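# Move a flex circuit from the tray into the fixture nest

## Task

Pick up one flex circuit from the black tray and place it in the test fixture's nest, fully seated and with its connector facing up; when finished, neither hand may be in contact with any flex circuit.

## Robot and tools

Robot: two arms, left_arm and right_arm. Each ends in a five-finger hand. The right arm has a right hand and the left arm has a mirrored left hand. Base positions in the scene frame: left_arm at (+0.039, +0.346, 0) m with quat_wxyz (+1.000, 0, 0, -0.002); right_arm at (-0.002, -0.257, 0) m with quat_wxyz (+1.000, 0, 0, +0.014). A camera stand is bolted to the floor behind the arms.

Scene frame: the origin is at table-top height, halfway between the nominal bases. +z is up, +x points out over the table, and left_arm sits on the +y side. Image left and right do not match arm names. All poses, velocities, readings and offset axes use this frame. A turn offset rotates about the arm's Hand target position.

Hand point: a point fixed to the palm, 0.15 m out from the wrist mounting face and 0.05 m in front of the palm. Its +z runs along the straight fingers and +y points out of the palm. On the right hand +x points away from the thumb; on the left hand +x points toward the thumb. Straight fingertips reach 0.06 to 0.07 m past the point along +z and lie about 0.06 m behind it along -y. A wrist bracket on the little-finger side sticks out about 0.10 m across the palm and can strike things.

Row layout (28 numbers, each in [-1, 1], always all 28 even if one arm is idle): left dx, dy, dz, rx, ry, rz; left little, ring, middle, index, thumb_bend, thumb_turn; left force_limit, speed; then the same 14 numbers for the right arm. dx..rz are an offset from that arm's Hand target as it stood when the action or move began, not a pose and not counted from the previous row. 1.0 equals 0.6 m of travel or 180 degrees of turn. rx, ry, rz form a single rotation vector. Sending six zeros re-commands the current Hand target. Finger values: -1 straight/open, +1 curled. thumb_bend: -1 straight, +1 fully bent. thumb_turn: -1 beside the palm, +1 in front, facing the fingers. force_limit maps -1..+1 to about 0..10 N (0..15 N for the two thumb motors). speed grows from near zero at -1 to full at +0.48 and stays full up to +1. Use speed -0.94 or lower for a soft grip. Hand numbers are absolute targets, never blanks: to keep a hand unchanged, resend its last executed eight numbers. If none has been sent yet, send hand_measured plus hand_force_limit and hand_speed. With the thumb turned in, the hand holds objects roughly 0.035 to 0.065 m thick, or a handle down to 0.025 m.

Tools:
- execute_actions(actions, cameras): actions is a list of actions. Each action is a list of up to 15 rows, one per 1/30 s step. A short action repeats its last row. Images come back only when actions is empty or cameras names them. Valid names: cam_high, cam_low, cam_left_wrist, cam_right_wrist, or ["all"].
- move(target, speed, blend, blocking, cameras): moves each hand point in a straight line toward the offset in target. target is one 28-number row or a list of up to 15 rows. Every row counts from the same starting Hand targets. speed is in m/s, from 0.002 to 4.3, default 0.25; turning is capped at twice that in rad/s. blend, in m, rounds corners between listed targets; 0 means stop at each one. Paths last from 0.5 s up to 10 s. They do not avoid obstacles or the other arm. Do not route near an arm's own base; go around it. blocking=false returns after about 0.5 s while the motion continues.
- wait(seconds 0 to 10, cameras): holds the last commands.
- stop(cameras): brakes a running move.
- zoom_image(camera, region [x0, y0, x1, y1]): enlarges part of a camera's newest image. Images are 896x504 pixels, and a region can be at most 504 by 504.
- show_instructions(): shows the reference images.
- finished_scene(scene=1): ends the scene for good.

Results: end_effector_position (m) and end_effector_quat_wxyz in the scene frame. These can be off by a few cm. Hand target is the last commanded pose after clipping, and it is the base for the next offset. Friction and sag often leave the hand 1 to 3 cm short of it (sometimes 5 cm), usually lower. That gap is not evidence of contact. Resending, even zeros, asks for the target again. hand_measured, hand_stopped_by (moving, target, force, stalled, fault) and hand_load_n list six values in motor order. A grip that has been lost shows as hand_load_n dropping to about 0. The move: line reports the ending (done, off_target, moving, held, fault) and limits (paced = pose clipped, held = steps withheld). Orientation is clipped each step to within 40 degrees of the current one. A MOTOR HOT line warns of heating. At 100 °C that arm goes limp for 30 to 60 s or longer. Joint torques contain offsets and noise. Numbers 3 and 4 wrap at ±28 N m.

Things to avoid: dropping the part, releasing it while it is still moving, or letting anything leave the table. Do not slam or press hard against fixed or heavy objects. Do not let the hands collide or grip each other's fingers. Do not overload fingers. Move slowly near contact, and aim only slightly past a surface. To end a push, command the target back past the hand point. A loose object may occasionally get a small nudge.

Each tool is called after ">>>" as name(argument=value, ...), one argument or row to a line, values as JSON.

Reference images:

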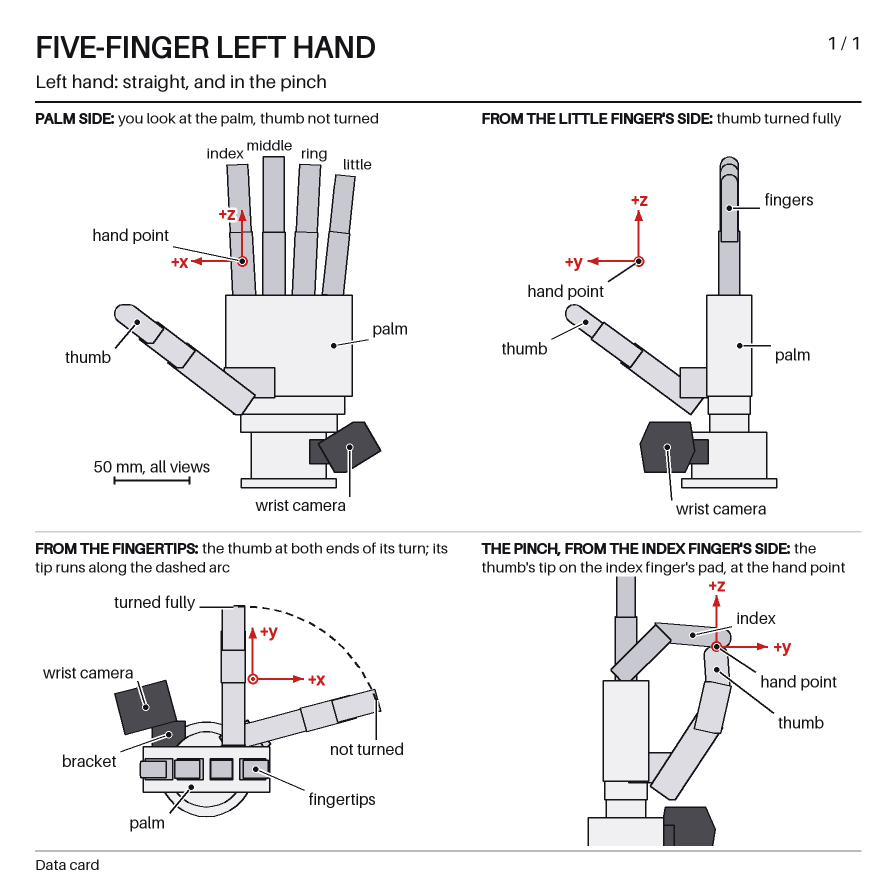

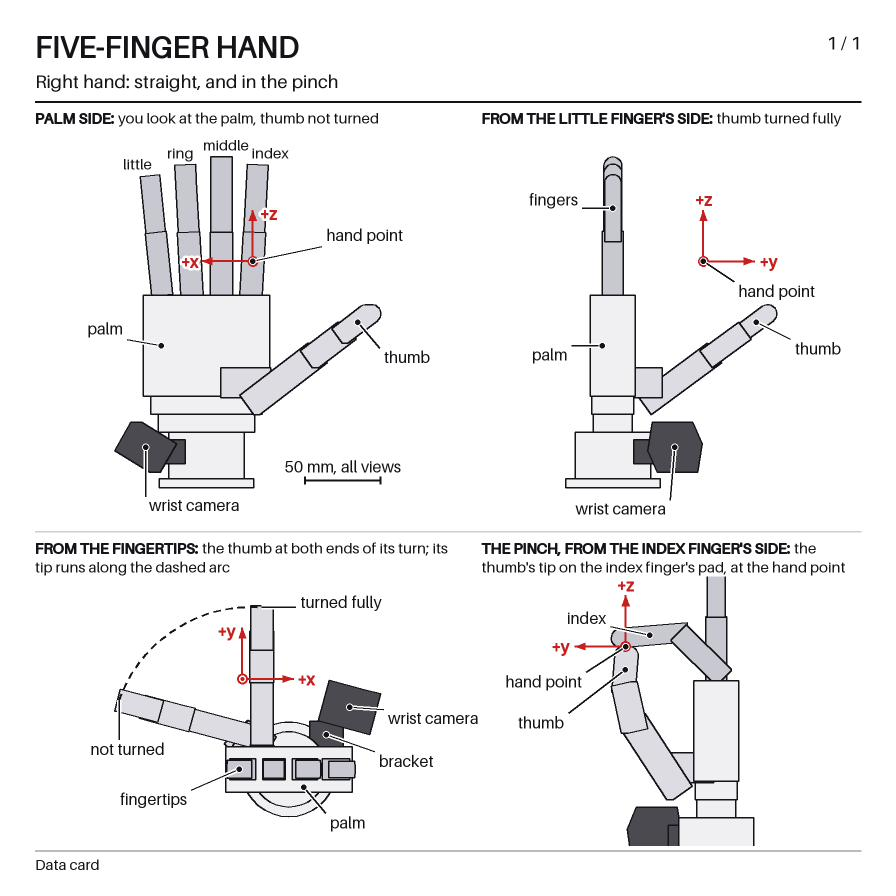

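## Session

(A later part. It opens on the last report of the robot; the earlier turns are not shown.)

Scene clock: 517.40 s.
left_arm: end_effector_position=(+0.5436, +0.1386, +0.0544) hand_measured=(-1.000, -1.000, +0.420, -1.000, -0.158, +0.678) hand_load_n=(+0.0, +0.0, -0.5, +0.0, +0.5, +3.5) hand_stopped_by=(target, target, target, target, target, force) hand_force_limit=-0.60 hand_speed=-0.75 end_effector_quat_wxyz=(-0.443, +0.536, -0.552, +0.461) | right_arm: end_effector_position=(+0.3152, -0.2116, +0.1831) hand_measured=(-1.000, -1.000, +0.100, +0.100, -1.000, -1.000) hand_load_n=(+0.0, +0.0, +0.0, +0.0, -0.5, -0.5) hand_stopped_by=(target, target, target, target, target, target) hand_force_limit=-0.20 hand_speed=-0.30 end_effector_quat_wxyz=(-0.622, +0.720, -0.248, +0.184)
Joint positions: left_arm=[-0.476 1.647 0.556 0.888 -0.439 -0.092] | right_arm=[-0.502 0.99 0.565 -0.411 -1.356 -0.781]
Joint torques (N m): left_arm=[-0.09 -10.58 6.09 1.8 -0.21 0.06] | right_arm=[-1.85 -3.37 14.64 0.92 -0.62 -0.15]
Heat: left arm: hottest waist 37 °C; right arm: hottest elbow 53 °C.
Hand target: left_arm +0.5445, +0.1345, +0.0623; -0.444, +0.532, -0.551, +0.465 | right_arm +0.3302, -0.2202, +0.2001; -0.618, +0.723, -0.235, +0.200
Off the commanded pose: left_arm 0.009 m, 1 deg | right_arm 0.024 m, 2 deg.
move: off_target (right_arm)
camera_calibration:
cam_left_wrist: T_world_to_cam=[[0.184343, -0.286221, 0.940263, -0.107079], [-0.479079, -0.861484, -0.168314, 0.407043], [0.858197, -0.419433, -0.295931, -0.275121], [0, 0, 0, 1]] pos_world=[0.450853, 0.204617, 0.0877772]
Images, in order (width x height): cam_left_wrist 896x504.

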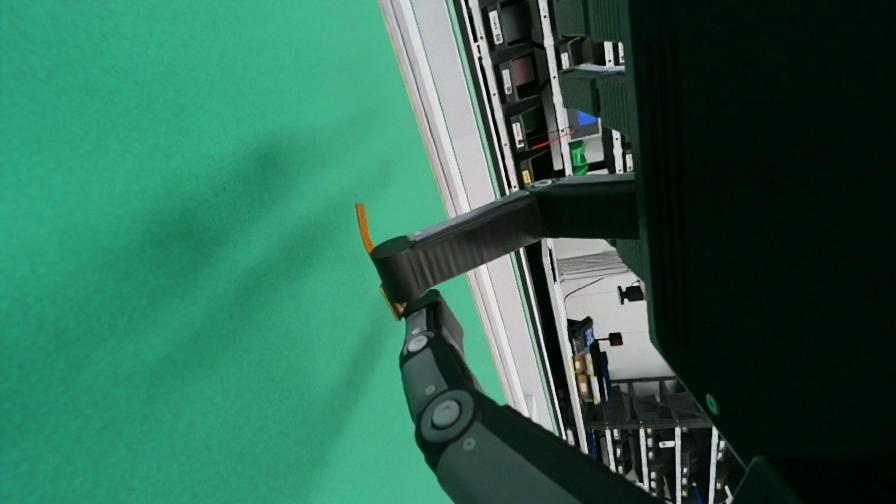

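>>> move(
  target=[
    [-0.06,0.07,0.24,0,0,0,-1,-1,0.42,-1,-0.158,0.68,-0.6,-0.75,0,0,0,0,0,0,-1,-1,0.1,0.1,-1,-1,-0.2,-0.3],
    [-0.341,0.376,0.263,0,0,0,-1,-1,0.42,-1,-0.158,0.68,-0.6,-0.75,0,0,0,0,0,0,-1,-1,0.1,0.1,-1,-1,-0.2,-0.3],
  ],
  speed=0.15,
  blend=0.05,
  cameras=["cam_left_wrist","cam_high"],
)

Scene clock: 522.47 s.
left_arm: end_effector_position=(+0.3411, +0.3559, +0.2156) hand_measured=(-1.000, -1.000, +0.420, -1.000, -0.158, +0.678) hand_load_n=(+0.0, +0.0, +0.0, +0.0, +1.0, +3.0) hand_stopped_by=(target, target, target, target, target, force) hand_force_limit=-0.60 hand_speed=-0.75 end_effector_quat_wxyz=(-0.438, +0.531, -0.553, +0.469) | right_arm: end_effector_position=(+0.3152, -0.2116, +0.1831) hand_measured=(-1.000, -1.000, +0.100, +0.100, -1.000, -1.000) hand_load_n=(+0.0, -0.5, +0.0, +0.0, +0.0, -0.5) hand_stopped_by=(target, target, target, target, target, target) hand_force_limit=-0.20 hand_speed=-0.30 end_effector_quat_wxyz=(-0.622, +0.720, -0.248, +0.184)
Joint positions: left_arm=[0.402 0.293 0.341 -0.243 0.444 0.072] | right_arm=[-0.502 0.99 0.565 -0.411 -1.356 -0.781]
Joint torques (N m): left_arm=[1.44 1.2 10.65 1.72 -0.06 0.09] | right_arm=[-1.85 -3.37 14.65 0.94 -0.61 -0.14]
Heat: left arm: hottest waist 37 °C; right arm: hottest elbow 53 °C.
Hand target: left_arm +0.3399, +0.3601, +0.2201; -0.444, +0.532, -0.551, +0.465 | right_arm +0.3302, -0.2202, +0.2001; -0.618, +0.723, -0.235, +0.200
Off the commanded pose: left_arm 0.006 m, 1 deg | right_arm 0.024 m, 2 deg.
move: off_target (right_arm)
camera_calibration:
cam_left_wrist: T_world_to_cam=[[0.172858, -0.28156, 0.943845, -0.157665], [-0.494042, -0.853789, -0.164215, 0.525885], [0.852081, -0.437913, -0.286687, 0.0441959], [0, 0, 0, 1]] pos_world=[0.249404, 0.423956, 0.24784]
Images, in order (width x height): cam_high 896x504, cam_left_wrist 896x504.

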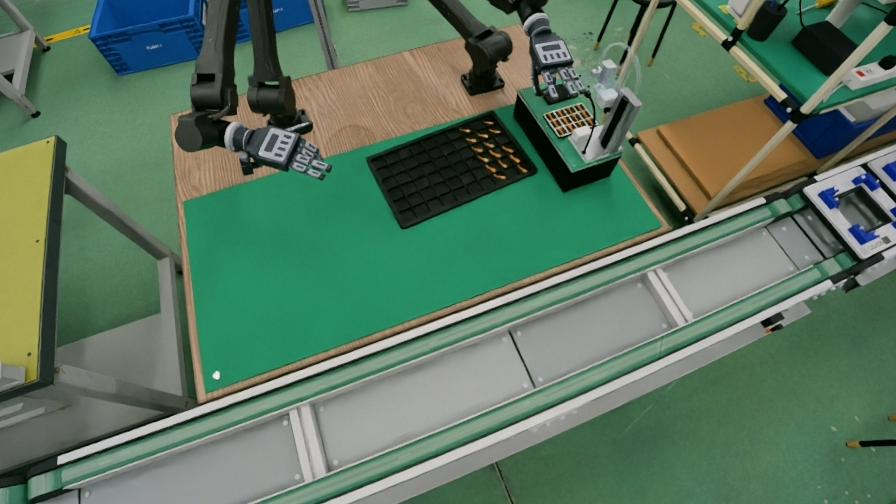

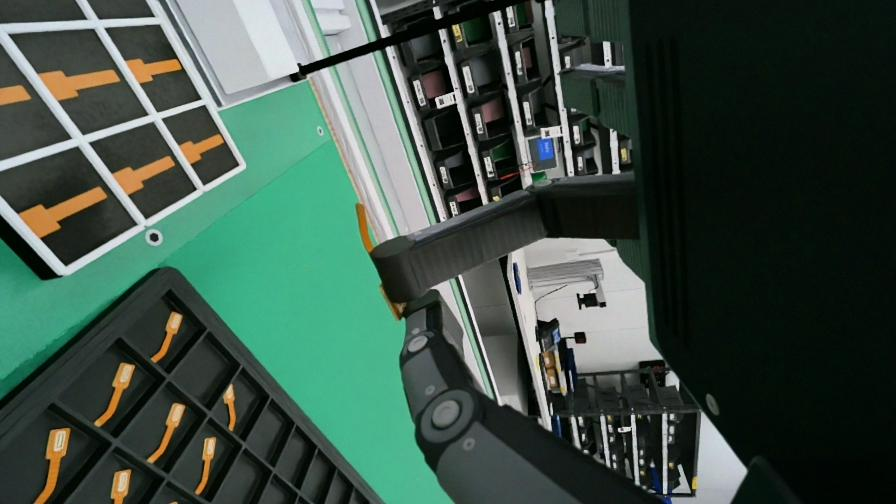

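>>> move(
  target=[-0.1467,0.14,-0.03,0,0,0,-1,-1,0.42,-1,-0.158,0.68,-0.6,-0.75,0,0,0,0,0,0,-1,-1,0.1,0.1,-1,-1,-0.2,-0.3],
  speed=0.12,
  cameras=["cam_left_wrist"],
)

Scene clock: 525.33 s.
left_arm: end_effector_position=(+0.2515, +0.4344, +0.1792) hand_measured=(-1.000, -1.000, +0.420, -1.000, -0.158, +0.678) hand_load_n=(+0.0, -0.5, +0.0, +0.0, +0.5, +3.5) hand_stopped_by=(target, target, target, target, target, force) hand_force_limit=-0.60 hand_speed=-0.75 end_effector_quat_wxyz=(-0.429, +0.542, -0.545, +0.474) | right_arm: end_effector_position=(+0.3152, -0.2116, +0.1831) hand_measured=(-1.000, -1.000, +0.100, +0.100, -1.000, -1.000) hand_load_n=(+0.0, +0.0, +0.0, +0.0, +0.0, -0.5) hand_stopped_by=(target, target, target, target, target, target) hand_force_limit=-0.20 hand_speed=-0.30 end_effector_quat_wxyz=(-0.622, +0.720, -0.248, +0.184)
Joint positions: left_arm=[1.328 0.404 0.355 -0.709 1.304 0.693] | right_arm=[-0.502 0.99 0.565 -0.411 -1.356 -0.781]
Joint torques (N m): left_arm=[1.14 2.14 13.75 1.1 0.56 0.04] | right_arm=[-1.85 -3.37 14.64 0.92 -0.62 -0.14]
Heat: left arm: hottest waist 37 °C; right arm: hottest elbow 53 °C.
Hand target: left_arm +0.2519, +0.4440, +0.2021; -0.444, +0.532, -0.551, +0.465 | right_arm +0.3302, -0.2202, +0.2001; -0.618, +0.723, -0.235, +0.200
Off the commanded pose: left_arm 0.025 m, 2 deg | right_arm 0.024 m, 2 deg.
move: off_target (left_arm, right_arm)
camera_calibration:
cam_left_wrist: T_world_to_cam=[[0.182393, -0.248957, 0.951185, -0.103518], [-0.48774, -0.862902, -0.132325, 0.539336], [0.853723, -0.439796, -0.278814, 0.143553], [0, 0, 0, 1]] pos_world=[0.159383, 0.502757, 0.209857]
Images, in order (width x height): cam_left_wrist 896x504.

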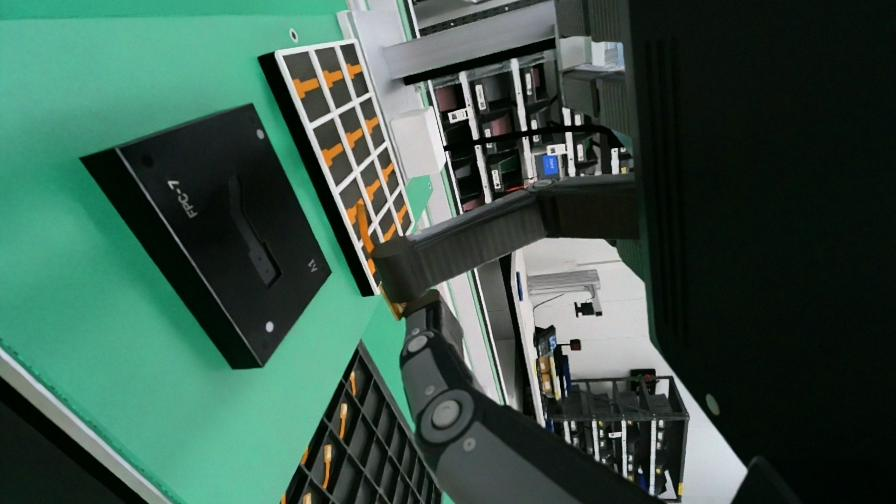

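>>> zoom_image(
  camera="cam_left_wrist",
  region=[200, 150, 340, 310],
)

Scaled by 3.150.

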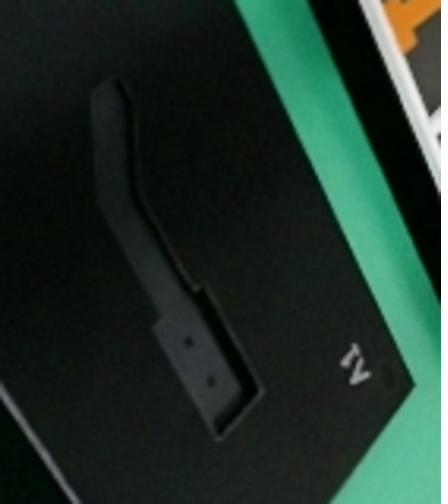

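>>> move(
  target=[0.016,0.014,-0.025,0,0,-0.0133,-1,-1,0.42,-1,-0.158,0.68,-0.6,-0.75,0,0,0,0,0,0,-1,-1,0.1,0.1,-1,-1,-0.2,-0.3],
  speed=0.06,
  cameras=["cam_left_wrist"],
)

>>> zoom_image(
  camera="cam_left_wrist",
  region=[210, 150, 410, 350],
)

Scene clock: 528.53 s.
left_arm: end_effector_position=(+0.2560, +0.4434, +0.1702) hand_measured=(-1.000, -1.000, +0.420, -1.000, -0.158, +0.678) hand_load_n=(+0.0, +0.0, -0.5, +0.0, +1.0, +3.5) hand_stopped_by=(target, target, target, target, target, force) hand_force_limit=-0.60 hand_speed=-0.75 end_effector_quat_wxyz=(-0.421, +0.535, -0.552, +0.482) | right_arm: end_effector_position=(+0.3152, -0.2116, +0.1831) hand_measured=(-1.000, -1.000, +0.100, +0.100, -1.000, -1.000) hand_load_n=(+0.0, +0.0, +0.0, +0.5, +0.0, +0.0) hand_stopped_by=(target, target, target, target, target, target) hand_force_limit=-0.20 hand_speed=-0.30 end_effector_quat_wxyz=(-0.622, +0.720, -0.248, +0.184)
Joint positions: left_arm=[1.314 0.5 0.355 -0.659 1.316 0.737] | right_arm=[-0.502 0.99 0.565 -0.411 -1.356 -0.781]
Joint torques (N m): left_arm=[-0.32 1.32 12.36 2.39 0.43 -0.07] | right_arm=[-1.85 -3.37 14.64 0.92 -0.61 -0.14]
Heat: left arm: hottest waist 37 °C; right arm: hottest elbow 53 °C.
Hand target: left_arm +0.2615, +0.4525, +0.1871; -0.435, +0.520, -0.562, +0.474 | right_arm +0.3302, -0.2202, +0.2001; -0.618, +0.723, -0.235, +0.200
Off the commanded pose: left_arm 0.020 m, 3 deg | right_arm 0.024 m, 2 deg.
move: off_target (left_arm, right_arm)
camera_calibration:
cam_left_wrist: T_world_to_cam=[[0.175054, -0.250898, 0.952054, -0.0909831], [-0.514122, -0.84797, -0.128937, 0.54763], [0.839663, -0.466901, -0.277433, 0.156492], [0, 0, 0, 1]] pos_world=[0.166075, 0.514613, 0.200647]
Images, in order (width x height): cam_left_wrist 896x504.

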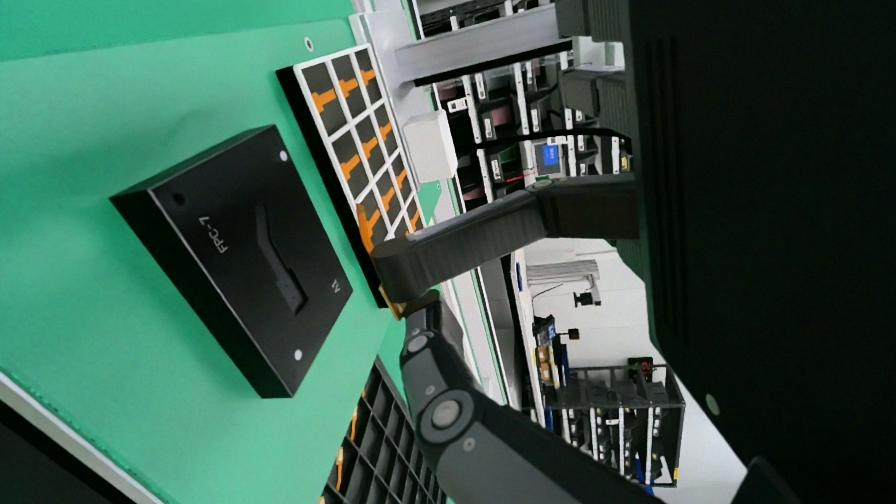

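Scaled by 2.520.

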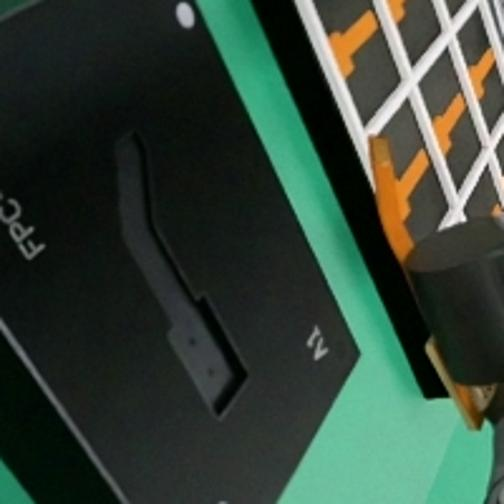

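>>> move(
  target=[0.0147,-0.003,-0.037,0.0194,0,0,-1,-1,0.42,-1,-0.158,0.68,-0.6,-0.75,0,0,0,0,0,0,-1,-1,0.1,0.1,-1,-1,-0.2,-0.3],
  speed=0.05,
  cameras=["cam_left_wrist"],
)

>>> zoom_image(
  camera="cam_left_wrist",
  region=[260, 180, 420, 340],
)

Scene clock: 531.40 s.
left_arm: end_effector_position=(+0.2679, +0.4498, +0.1608) hand_measured=(-1.000, -1.000, +0.420, -1.000, -0.158, +0.678) hand_load_n=(+0.0, +0.0, +0.0, +0.0, +0.5, +3.5) hand_stopped_by=(target, target, target, target, target, force) hand_force_limit=-0.60 hand_speed=-0.75 end_effector_quat_wxyz=(+0.444, -0.515, +0.572, -0.459) | right_arm: end_effector_position=(+0.3152, -0.2116, +0.1831) hand_measured=(-1.000, -1.000, +0.100, +0.100, -1.000, -1.000) hand_load_n=(+0.0, +0.0, +0.0, +0.0, +0.0, +0.0) hand_stopped_by=(target, target, target, target, target, target) hand_force_limit=-0.20 hand_speed=-0.30 end_effector_quat_wxyz=(-0.622, +0.720, -0.248, +0.184)
Joint positions: left_arm=[1.237 0.478 0.307 -0.447 1.245 0.629] | right_arm=[-0.502 0.99 0.565 -0.411 -1.356 -0.781]
Joint torques (N m): left_arm=[-0.32 0.38 9.37 2.51 0.3 -0.06] | right_arm=[-1.85 -3.43 14.64 0.92 -0.62 -0.15]
Heat: left arm: hottest waist 37 °C; right arm: hottest elbow 53 °C.
Hand target: left_arm +0.2703, +0.4507, +0.1649; +0.450, -0.507, +0.576, -0.456 | right_arm +0.3302, -0.2202, +0.2001; -0.618, +0.723, -0.235, +0.200
Off the commanded pose: left_arm 0.005 m, 1 deg | right_arm 0.024 m, 2 deg.
move: off_target (right_arm)
camera_calibration:
cam_left_wrist: T_world_to_cam=[[0.172076, -0.331455, 0.927646, -0.0415711], [-0.515743, -0.832629, -0.201836, 0.563214], [0.839285, -0.443696, -0.314221, 0.142438], [0, 0, 0, 1]] pos_world=[0.17808, 0.518368, 0.196997]
Images, in order (width x height): cam_left_wrist 896x504.

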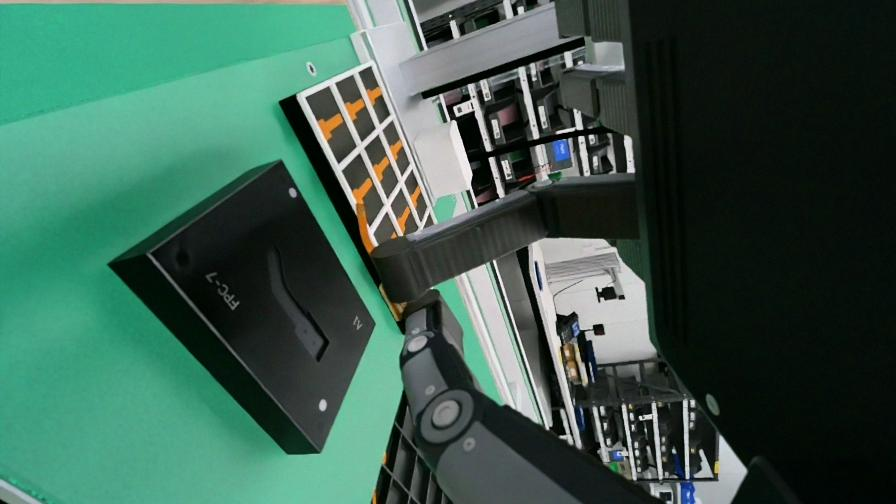

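Scaled by 3.150.

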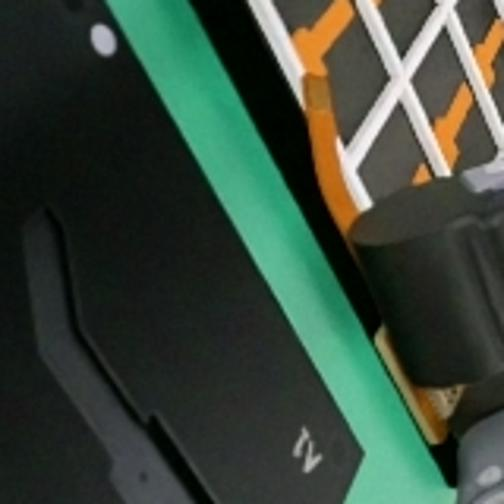

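>>> zoom_image(
  camera="cam_left_wrist",
  region=[250, 240, 350, 370],
)

Scaled by 3.877.

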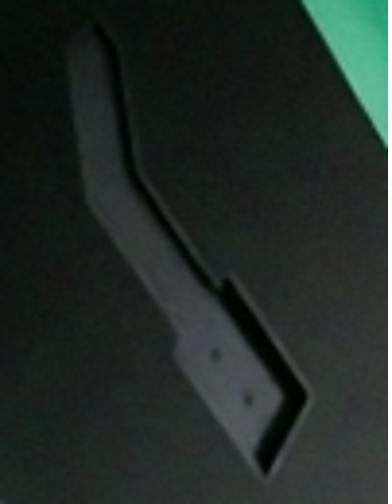

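>>> move(
  target=[-0.0035,-0.0145,-0.023,-0.0105,0,0,-1,-1,0.42,-1,-0.158,0.68,-0.6,-0.75,0,0,0,0,0,0,-1,-1,0.1,0.1,-1,-1,-0.2,-0.3],
  speed=0.05,
  cameras=["cam_left_wrist"],
)

>>> zoom_image(
  camera="cam_left_wrist",
  region=[280, 240, 430, 400],
)

Scene clock: 533.37 s.
left_arm: end_effector_position=(+0.2658, +0.4416, +0.1465) hand_measured=(-1.000, -1.000, +0.420, -1.000, -0.158, +0.678) hand_load_n=(+0.5, +0.0, +0.0, +0.0, +0.5, +3.5) hand_stopped_by=(target, target, target, target, target, force) hand_force_limit=-0.60 hand_speed=-0.75 end_effector_quat_wxyz=(-0.435, +0.524, -0.564, +0.467) | right_arm: end_effector_position=(+0.3152, -0.2116, +0.1831) hand_measured=(-1.000, -1.000, +0.100, +0.100, -1.000, -1.000) hand_load_n=(+0.0, +0.0, +0.0, +0.0, +0.0, +0.0) hand_stopped_by=(target, target, target, target, target, target) hand_force_limit=-0.20 hand_speed=-0.30 end_effector_quat_wxyz=(-0.622, +0.720, -0.248, +0.184)
Joint positions: left_arm=[1.237 0.46 0.263 -0.425 1.246 0.599] | right_arm=[-0.502 0.99 0.565 -0.411 -1.356 -0.781]
Joint torques (N m): left_arm=[-0.21 0.32 9.35 2.52 0.46 -0.04] | right_arm=[-1.85 -3.37 14.64 0.92 -0.62 -0.14]
Heat: left arm: hottest waist 37 °C; right arm: hottest elbow 53 °C.
Hand target: left_arm +0.2682, +0.4420, +0.1511; -0.442, +0.514, -0.569, +0.466 | right_arm +0.3302, -0.2202, +0.2001; -0.618, +0.723, -0.235, +0.200
Off the commanded pose: left_arm 0.005 m, 1 deg | right_arm 0.024 m, 2 deg.
move: off_target (right_arm)
camera_calibration:
cam_left_wrist: T_world_to_cam=[[0.17534, -0.300662, 0.937474, -0.0466103], [-0.512828, -0.840732, -0.173719, 0.551182], [0.840395, -0.450303, -0.301602, 0.136798], [0, 0, 0, 1]] pos_world=[0.17587, 0.510983, 0.180705]
Images, in order (width x height): cam_left_wrist 896x504.

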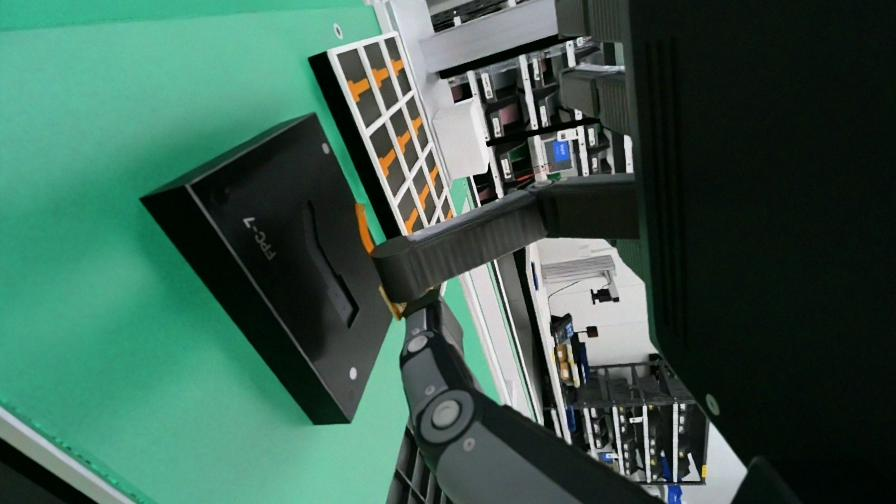

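Scaled by 3.150.

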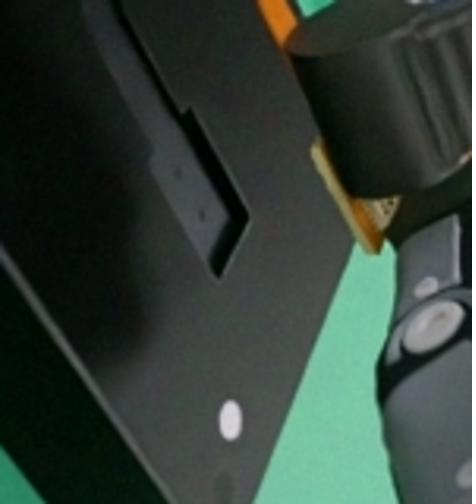

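>>> move(
  target=[0.002,-0.0003,-0.0187,0,0,0,-1,-1,0.42,-1,-0.158,0.68,-0.6,-0.75,0,0,0,0,0,0,-1,-1,0.1,0.1,-1,-1,-0.2,-0.3],
  speed=0.04,
  cameras=["cam_left_wrist"],
)

>>> zoom_image(
  camera="cam_left_wrist",
  region=[320, 200, 440, 350],
)

Scene clock: 535.33 s.
left_arm: end_effector_position=(+0.2670, +0.4408, +0.1379) hand_measured=(-1.000, -1.000, +0.420, -1.000, -0.158, +0.678) hand_load_n=(+0.0, +0.0, +0.0, +0.0, +0.5, +3.0) hand_stopped_by=(target, target, target, target, target, force) hand_force_limit=-0.60 hand_speed=-0.75 end_effector_quat_wxyz=(-0.440, +0.519, -0.566, +0.465) | right_arm: end_effector_position=(+0.3152, -0.2116, +0.1831) hand_measured=(-1.000, -1.000, +0.100, +0.100, -1.000, -1.000) hand_load_n=(+0.0, +0.0, +0.0, +0.0, +0.0, -0.5) hand_stopped_by=(target, target, target, target, target, target) hand_force_limit=-0.20 hand_speed=-0.30 end_effector_quat_wxyz=(-0.622, +0.720, -0.248, +0.184)
Joint positions: left_arm=[1.23 0.46 0.234 -0.368 1.244 0.585] | right_arm=[-0.502 0.99 0.565 -0.411 -1.356 -0.781]
Joint torques (N m): left_arm=[-0.38 1.67 9.31 2.54 0.29 -0.08] | right_arm=[-1.85 -3.37 14.64 0.92 -0.62 -0.14]
Heat: left arm: hottest waist 37 °C; right arm: hottest elbow 53 °C.
Hand target: left_arm +0.2694, +0.4419, +0.1400; +0.442, -0.514, +0.569, -0.466 | right_arm +0.3302, -0.2202, +0.2001; -0.618, +0.723, -0.235, +0.200
Off the commanded pose: left_arm 0.003 m, 1 deg | right_arm 0.024 m, 2 deg.
move: off_target (right_arm)
camera_calibration:
cam_left_wrist: T_world_to_cam=[[0.168325, -0.312456, 0.9349, -0.0314439], [-0.51373, -0.837252, -0.187325, 0.550109], [0.841278, -0.448755, -0.301448, 0.131975], [0, 0, 0, 1]] pos_world=[0.176873, 0.50998, 0.17223]
Images, in order (width x height): cam_left_wrist 896x504.

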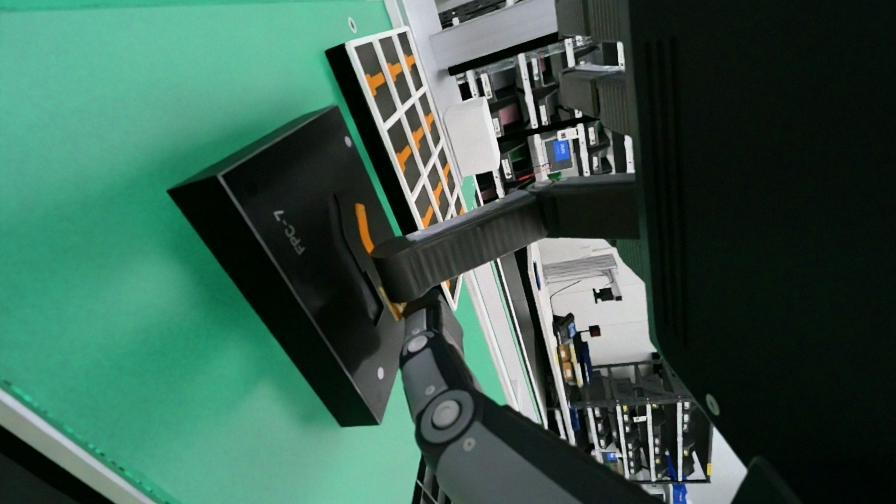

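Scaled by 3.360.

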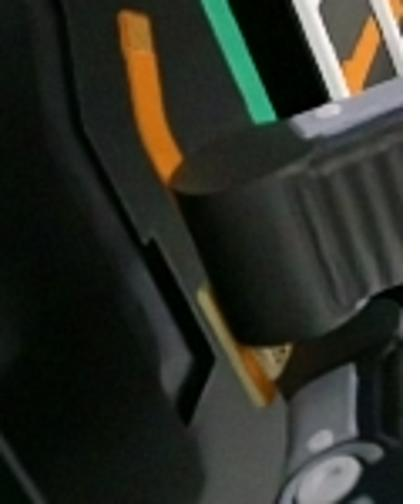

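>>> zoom_image(
  camera="cam_left_wrist",
  region=[340, 260, 410, 340],
)

Scaled by 6.300.

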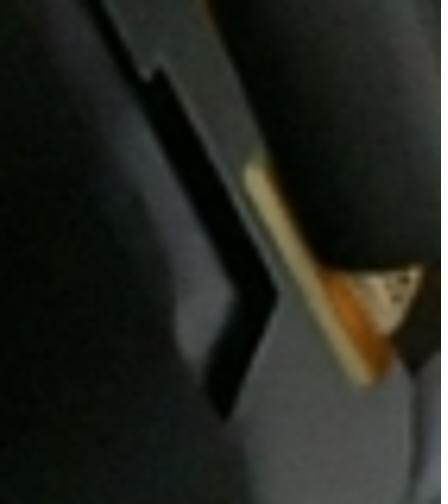

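>>> move(
  target=[0.0018,-0.0015,-0.0083,0,0,0,-1,-1,0.42,-1,-0.158,0.68,-0.6,-0.75,0,0,0,0,0,0,-1,-1,0.1,0.1,-1,-1,-0.2,-0.3],
  speed=0.03,
  cameras=["cam_left_wrist"],
)

>>> zoom_image(
  camera="cam_left_wrist",
  region=[350, 250, 420, 330],
)

Scene clock: 536.90 s.
left_arm: end_effector_position=(+0.2681, +0.4399, +0.1331) hand_measured=(-1.000, -1.000, +0.420, -1.000, -0.158, +0.678) hand_load_n=(+0.0, +0.0, -0.5, -0.5, +0.5, +3.5) hand_stopped_by=(target, target, target, target, target, force) hand_force_limit=-0.60 hand_speed=-0.75 end_effector_quat_wxyz=(-0.440, +0.518, -0.567, +0.465) | right_arm: end_effector_position=(+0.3152, -0.2116, +0.1831) hand_measured=(-1.000, -1.000, +0.100, +0.100, -1.000, -1.000) hand_load_n=(+0.0, +0.0, +0.0, +0.0, -0.5, +0.0) hand_stopped_by=(target, target, target, target, target, target) hand_force_limit=-0.20 hand_speed=-0.30 end_effector_quat_wxyz=(-0.622, +0.720, -0.248, +0.184)
Joint positions: left_arm=[1.22 0.462 0.219 -0.336 1.236 0.57] | right_arm=[-0.502 0.99 0.565 -0.411 -1.356 -0.781]
Joint torques (N m): left_arm=[-0.38 1.96 9.26 2.69 0.27 -0.06] | right_arm=[-1.85 -3.43 14.64 0.94 -0.61 -0.14]
Heat: left arm: hottest waist 37 °C; right arm: hottest elbow 53 °C.
Hand target: left_arm +0.2705, +0.4409, +0.1349; +0.442, -0.514, +0.569, -0.466 | right_arm +0.3302, -0.2202, +0.2001; -0.618, +0.723, -0.235, +0.200
Off the commanded pose: left_arm 0.003 m, 1 deg | right_arm 0.024 m, 2 deg.
move: off_target (right_arm)
camera_calibration:
cam_left_wrist: T_world_to_cam=[[0.16768, -0.313899, 0.934532, -0.0266086], [-0.513945, -0.836778, -0.188849, 0.549093], [0.841275, -0.448632, -0.301638, 0.129198], [0, 0, 0, 1]] pos_world=[0.177974, 0.509079, 0.167533]
Images, in order (width x height): cam_left_wrist 896x504.

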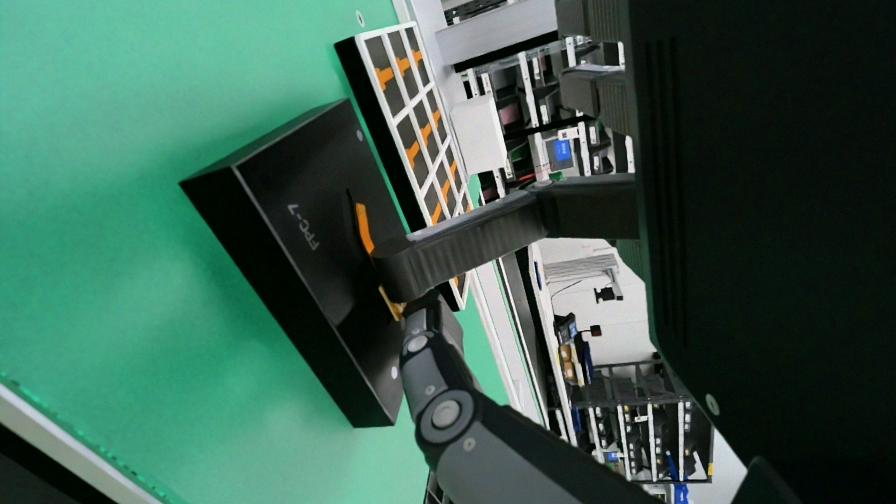

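Scaled by 6.300.

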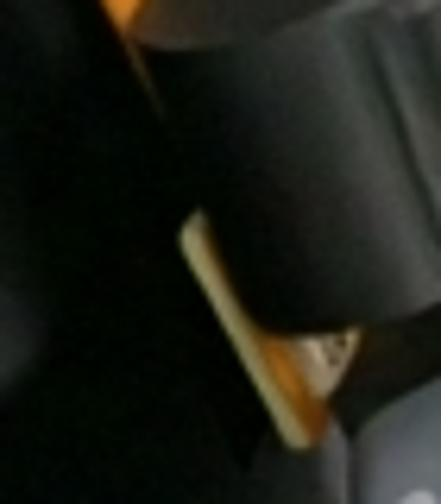

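>>> execute_actions(
  actions=[],
  cameras=["cam_left_wrist","cam_high"],
)

>>> zoom_image(
  camera="cam_left_wrist",
  region=[365, 275, 415, 335],
)

Scene clock: 537.70 s.
left_arm: end_effector_position=(+0.2681, +0.4400, +0.1331) hand_measured=(-1.000, -1.000, +0.420, -1.000, -0.158, +0.678) hand_load_n=(+0.0, +0.0, -0.5, +0.0, +0.5, +3.0) hand_stopped_by=(target, target, target, target, target, force) hand_force_limit=-0.60 hand_speed=-0.75 end_effector_quat_wxyz=(-0.440, +0.519, -0.566, +0.465) | right_arm: end_effector_position=(+0.3152, -0.2116, +0.1831) hand_measured=(-1.000, -1.000, +0.100, +0.100, -1.000, -1.000) hand_load_n=(+0.0, +0.0, +0.0, +0.0, +0.0, +0.0) hand_stopped_by=(target, target, target, target, target, target) hand_force_limit=-0.20 hand_speed=-0.30 end_effector_quat_wxyz=(-0.622, +0.720, -0.248, +0.184)
Joint positions: left_arm=[1.22 0.462 0.219 -0.336 1.236 0.569] | right_arm=[-0.502 0.99 0.565 -0.411 -1.356 -0.781]
Joint velocities: within noise
Joint torques (N m): left_arm=[-0.32 1.85 9.26 2.51 0.28 -0.07] | right_arm=[-1.85 -3.37 14.65 0.92 -0.62 -0.14]
Heat: left arm: hottest waist 37 °C; right arm: hottest elbow 53 °C.
Hand target: left_arm +0.2705, +0.4409, +0.1348; +0.442, -0.514, +0.569, -0.466 | right_arm +0.3302, -0.2202, +0.2001; -0.618, +0.723, -0.235, +0.200
Off the commanded pose: left_arm 0.003 m, 1 deg | right_arm 0.024 m, 2 deg.
camera_calibration:
cam_left_wrist: T_world_to_cam=[[0.167937, -0.313565, 0.934598, -0.0268347], [-0.513694, -0.837006, -0.188517, 0.549109], [0.841377, -0.448438, -0.301641, 0.129083], [0, 0, 0, 1]] pos_world=[0.177973, 0.509079, 0.167533]
Images, in order (width x height): cam_high 896x504, cam_left_wrist 896x504.

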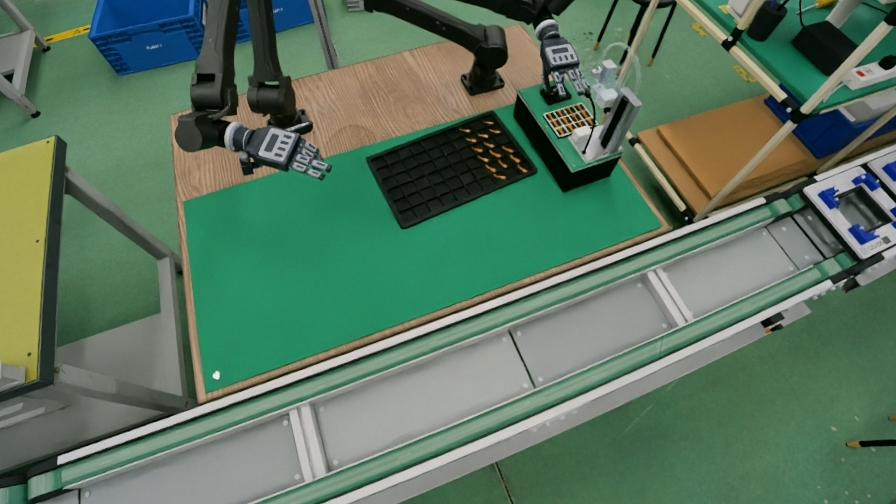

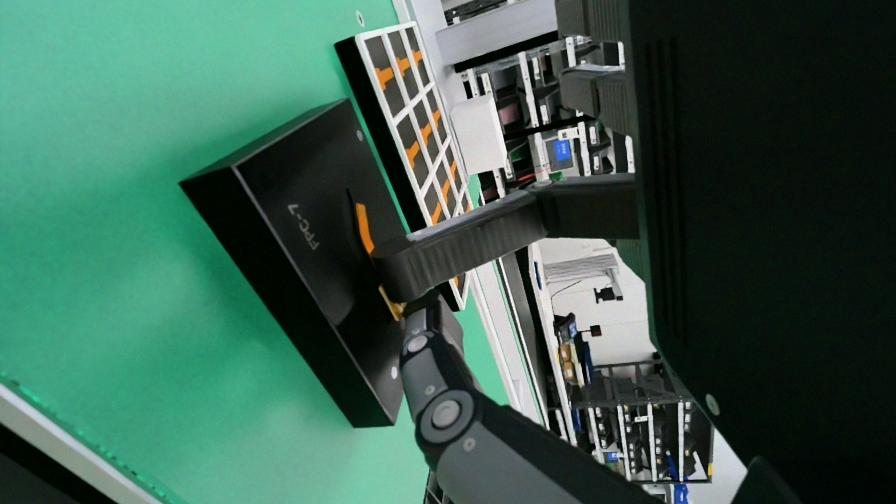

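Scaled by 8.400.

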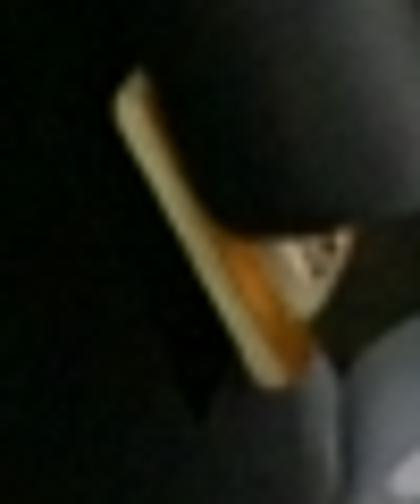

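>>> zoom_image(
  camera="cam_left_wrist",
  region=[330, 180, 410, 260],
)

>>> zoom_image(
  camera="cam_left_wrist",
  region=[340, 260, 410, 340],
)

>>> zoom_image(
  camera="cam_high",
  region=[530, 60, 620, 150],
)

Scaled by 6.300.

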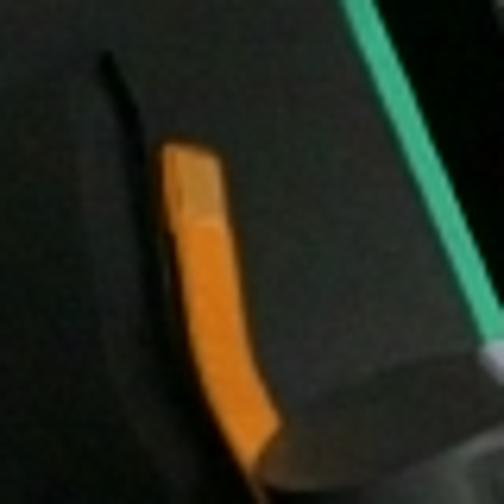

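Scaled by 6.300.

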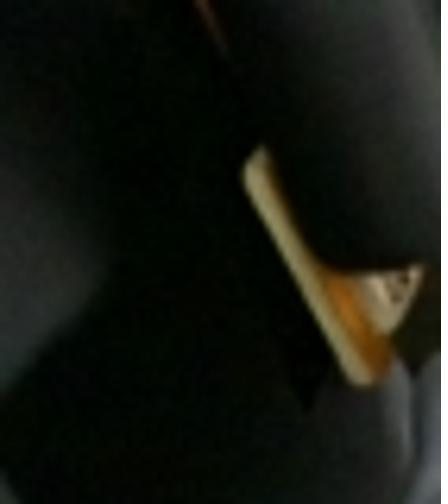

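Scaled by 5.600.

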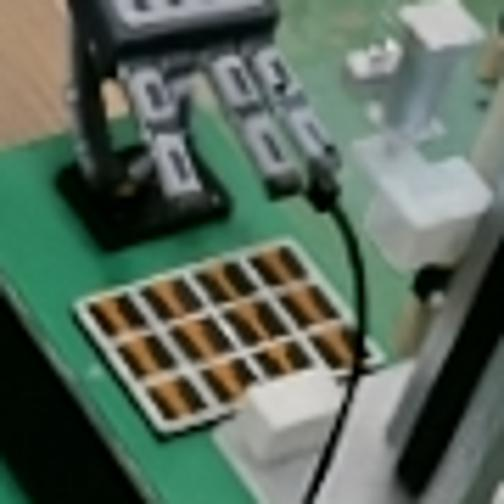

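>>> zoom_image(
  camera="cam_left_wrist",
  region=[334, 182, 374, 222],
)

>>> zoom_image(
  camera="cam_left_wrist",
  region=[340, 215, 390, 265],
)

Scaled by 12.600.

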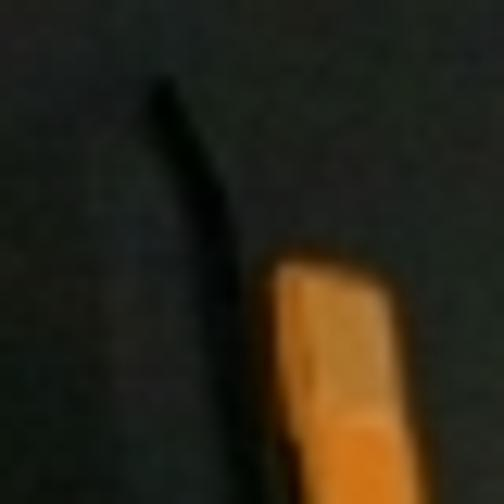

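Scaled by 10.080.

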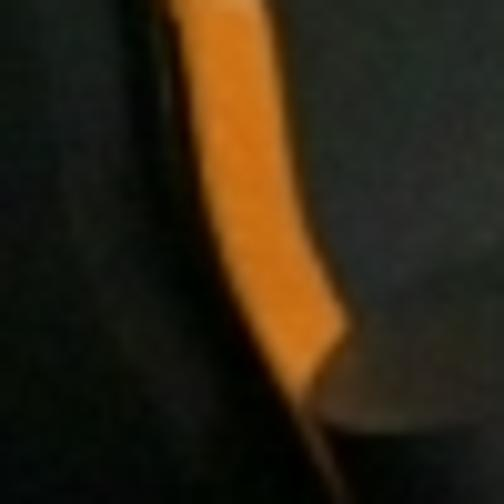

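>>> move(
  target=[0,0,0.0333,0,0,0,-1,-1,0.42,-1,-0.158,0.68,-0.6,-0.75,0,0,0,0,0,0,-1,-1,0.1,0.1,-1,-1,-0.2,-0.3],
  speed=0.06,
  cameras=["cam_left_wrist"],
)

>>> zoom_image(
  camera="cam_left_wrist",
  region=[250, 150, 400, 340],
)

Scene clock: 547.07 s.
left_arm: end_effector_position=(+0.2669, +0.4352, +0.1329) hand_measured=(-1.000, -1.000, +0.420, -1.000, -0.158, +0.678) hand_load_n=(+0.0, +0.0, -0.5, +0.0, +0.5, +3.0) hand_stopped_by=(target, target, target, target, target, force) hand_force_limit=-0.60 hand_speed=-0.75 end_effector_quat_wxyz=(-0.433, +0.524, -0.563, +0.469) | right_arm: end_effector_position=(+0.3152, -0.2116, +0.1831) hand_measured=(-1.000, -1.000, +0.100, +0.100, -1.000, -1.000) hand_load_n=(+0.0, +0.5, +0.0, +0.0, +0.0, -0.5) hand_stopped_by=(target, target, target, target, target, target) hand_force_limit=-0.20 hand_speed=-0.30 end_effector_quat_wxyz=(-0.622, +0.720, -0.248, +0.184)
Joint positions: left_arm=[1.217 0.445 0.219 -0.366 1.235 0.562] | right_arm=[-0.502 0.99 0.565 -0.411 -1.356 -0.781]
Joint torques (N m): left_arm=[-0.26 0.85 13.15 1.14 0.3 -0.07] | right_arm=[-1.79 -3.31 14.65 0.91 -0.62 -0.14]
Heat: left arm: hottest waist 37 °C; right arm: hottest elbow 53 °C.
Hand target: left_arm +0.2705, +0.4409, +0.1549; -0.442, +0.514, -0.569, +0.466 | right_arm +0.3302, -0.2202, +0.2001; -0.618, +0.723, -0.235, +0.200
Off the commanded pose: left_arm 0.023 m, 2 deg | right_arm 0.024 m, 2 deg.
move: off_target (left_arm, right_arm)
camera_calibration:
cam_left_wrist: T_world_to_cam=[[0.173843, -0.294119, 0.939826, -0.0387197], [-0.515135, -0.840531, -0.167758, 0.54361], [0.839294, -0.454973, -0.297632, 0.130687], [0, 0, 0, 1]] pos_world=[0.177078, 0.504992, 0.166482]
Images, in order (width x height): cam_left_wrist 896x504.

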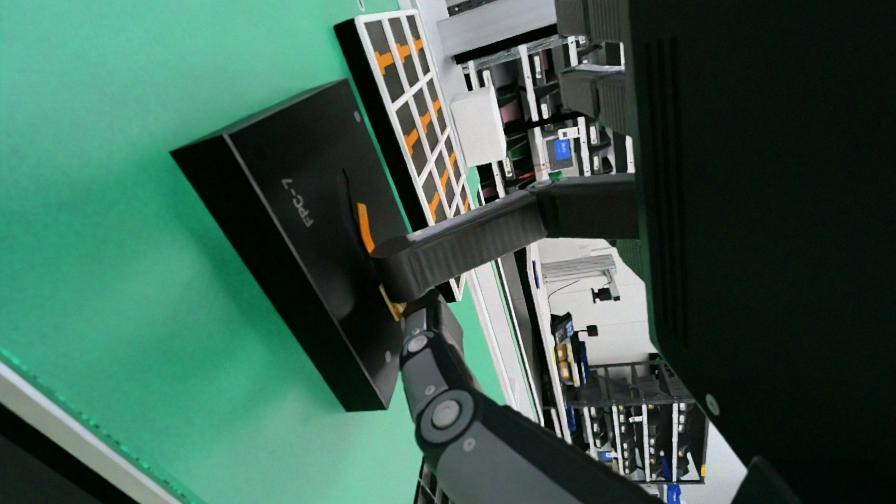

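Scaled by 2.653.

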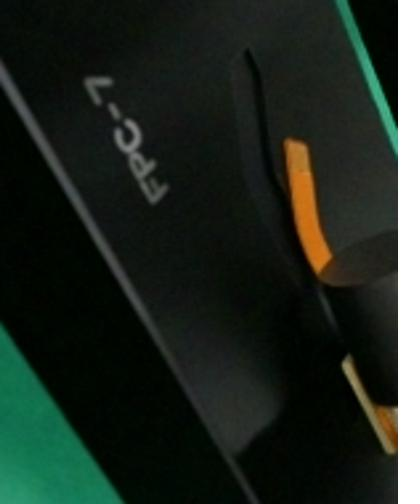

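>>> zoom_image(
  camera="cam_left_wrist",
  region=[330, 160, 410, 240],
)

>>> zoom_image(
  camera="cam_left_wrist",
  region=[330, 240, 410, 330],
)

Scaled by 6.300.

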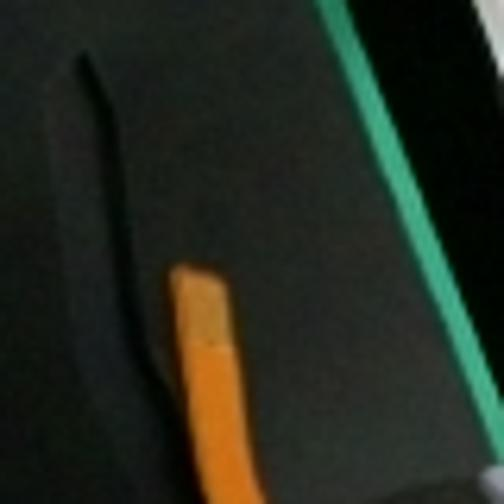

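Scaled by 5.600.

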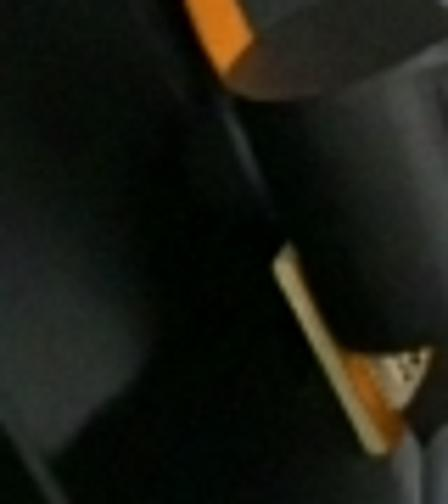

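>>> zoom_image(
  camera="cam_left_wrist",
  region=[360, 20, 440, 100],
)

>>> zoom_image(
  camera="cam_left_wrist",
  region=[390, 90, 470, 220],
)

Scaled by 6.300.

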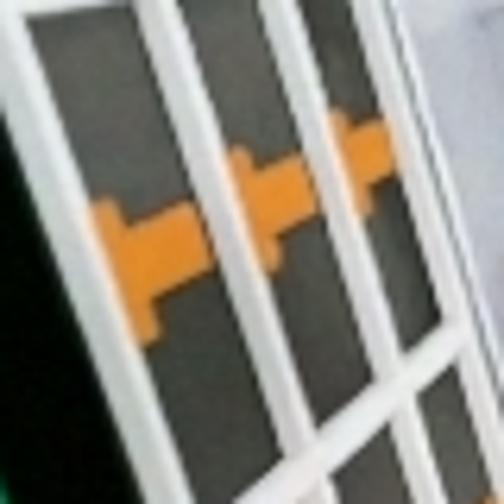

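Scaled by 3.877.

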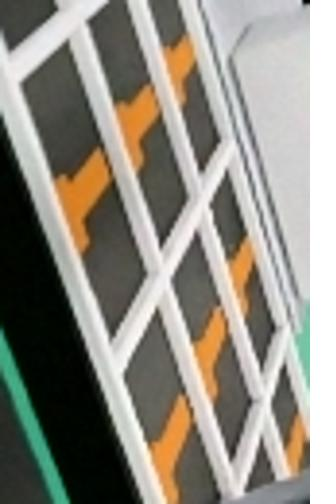

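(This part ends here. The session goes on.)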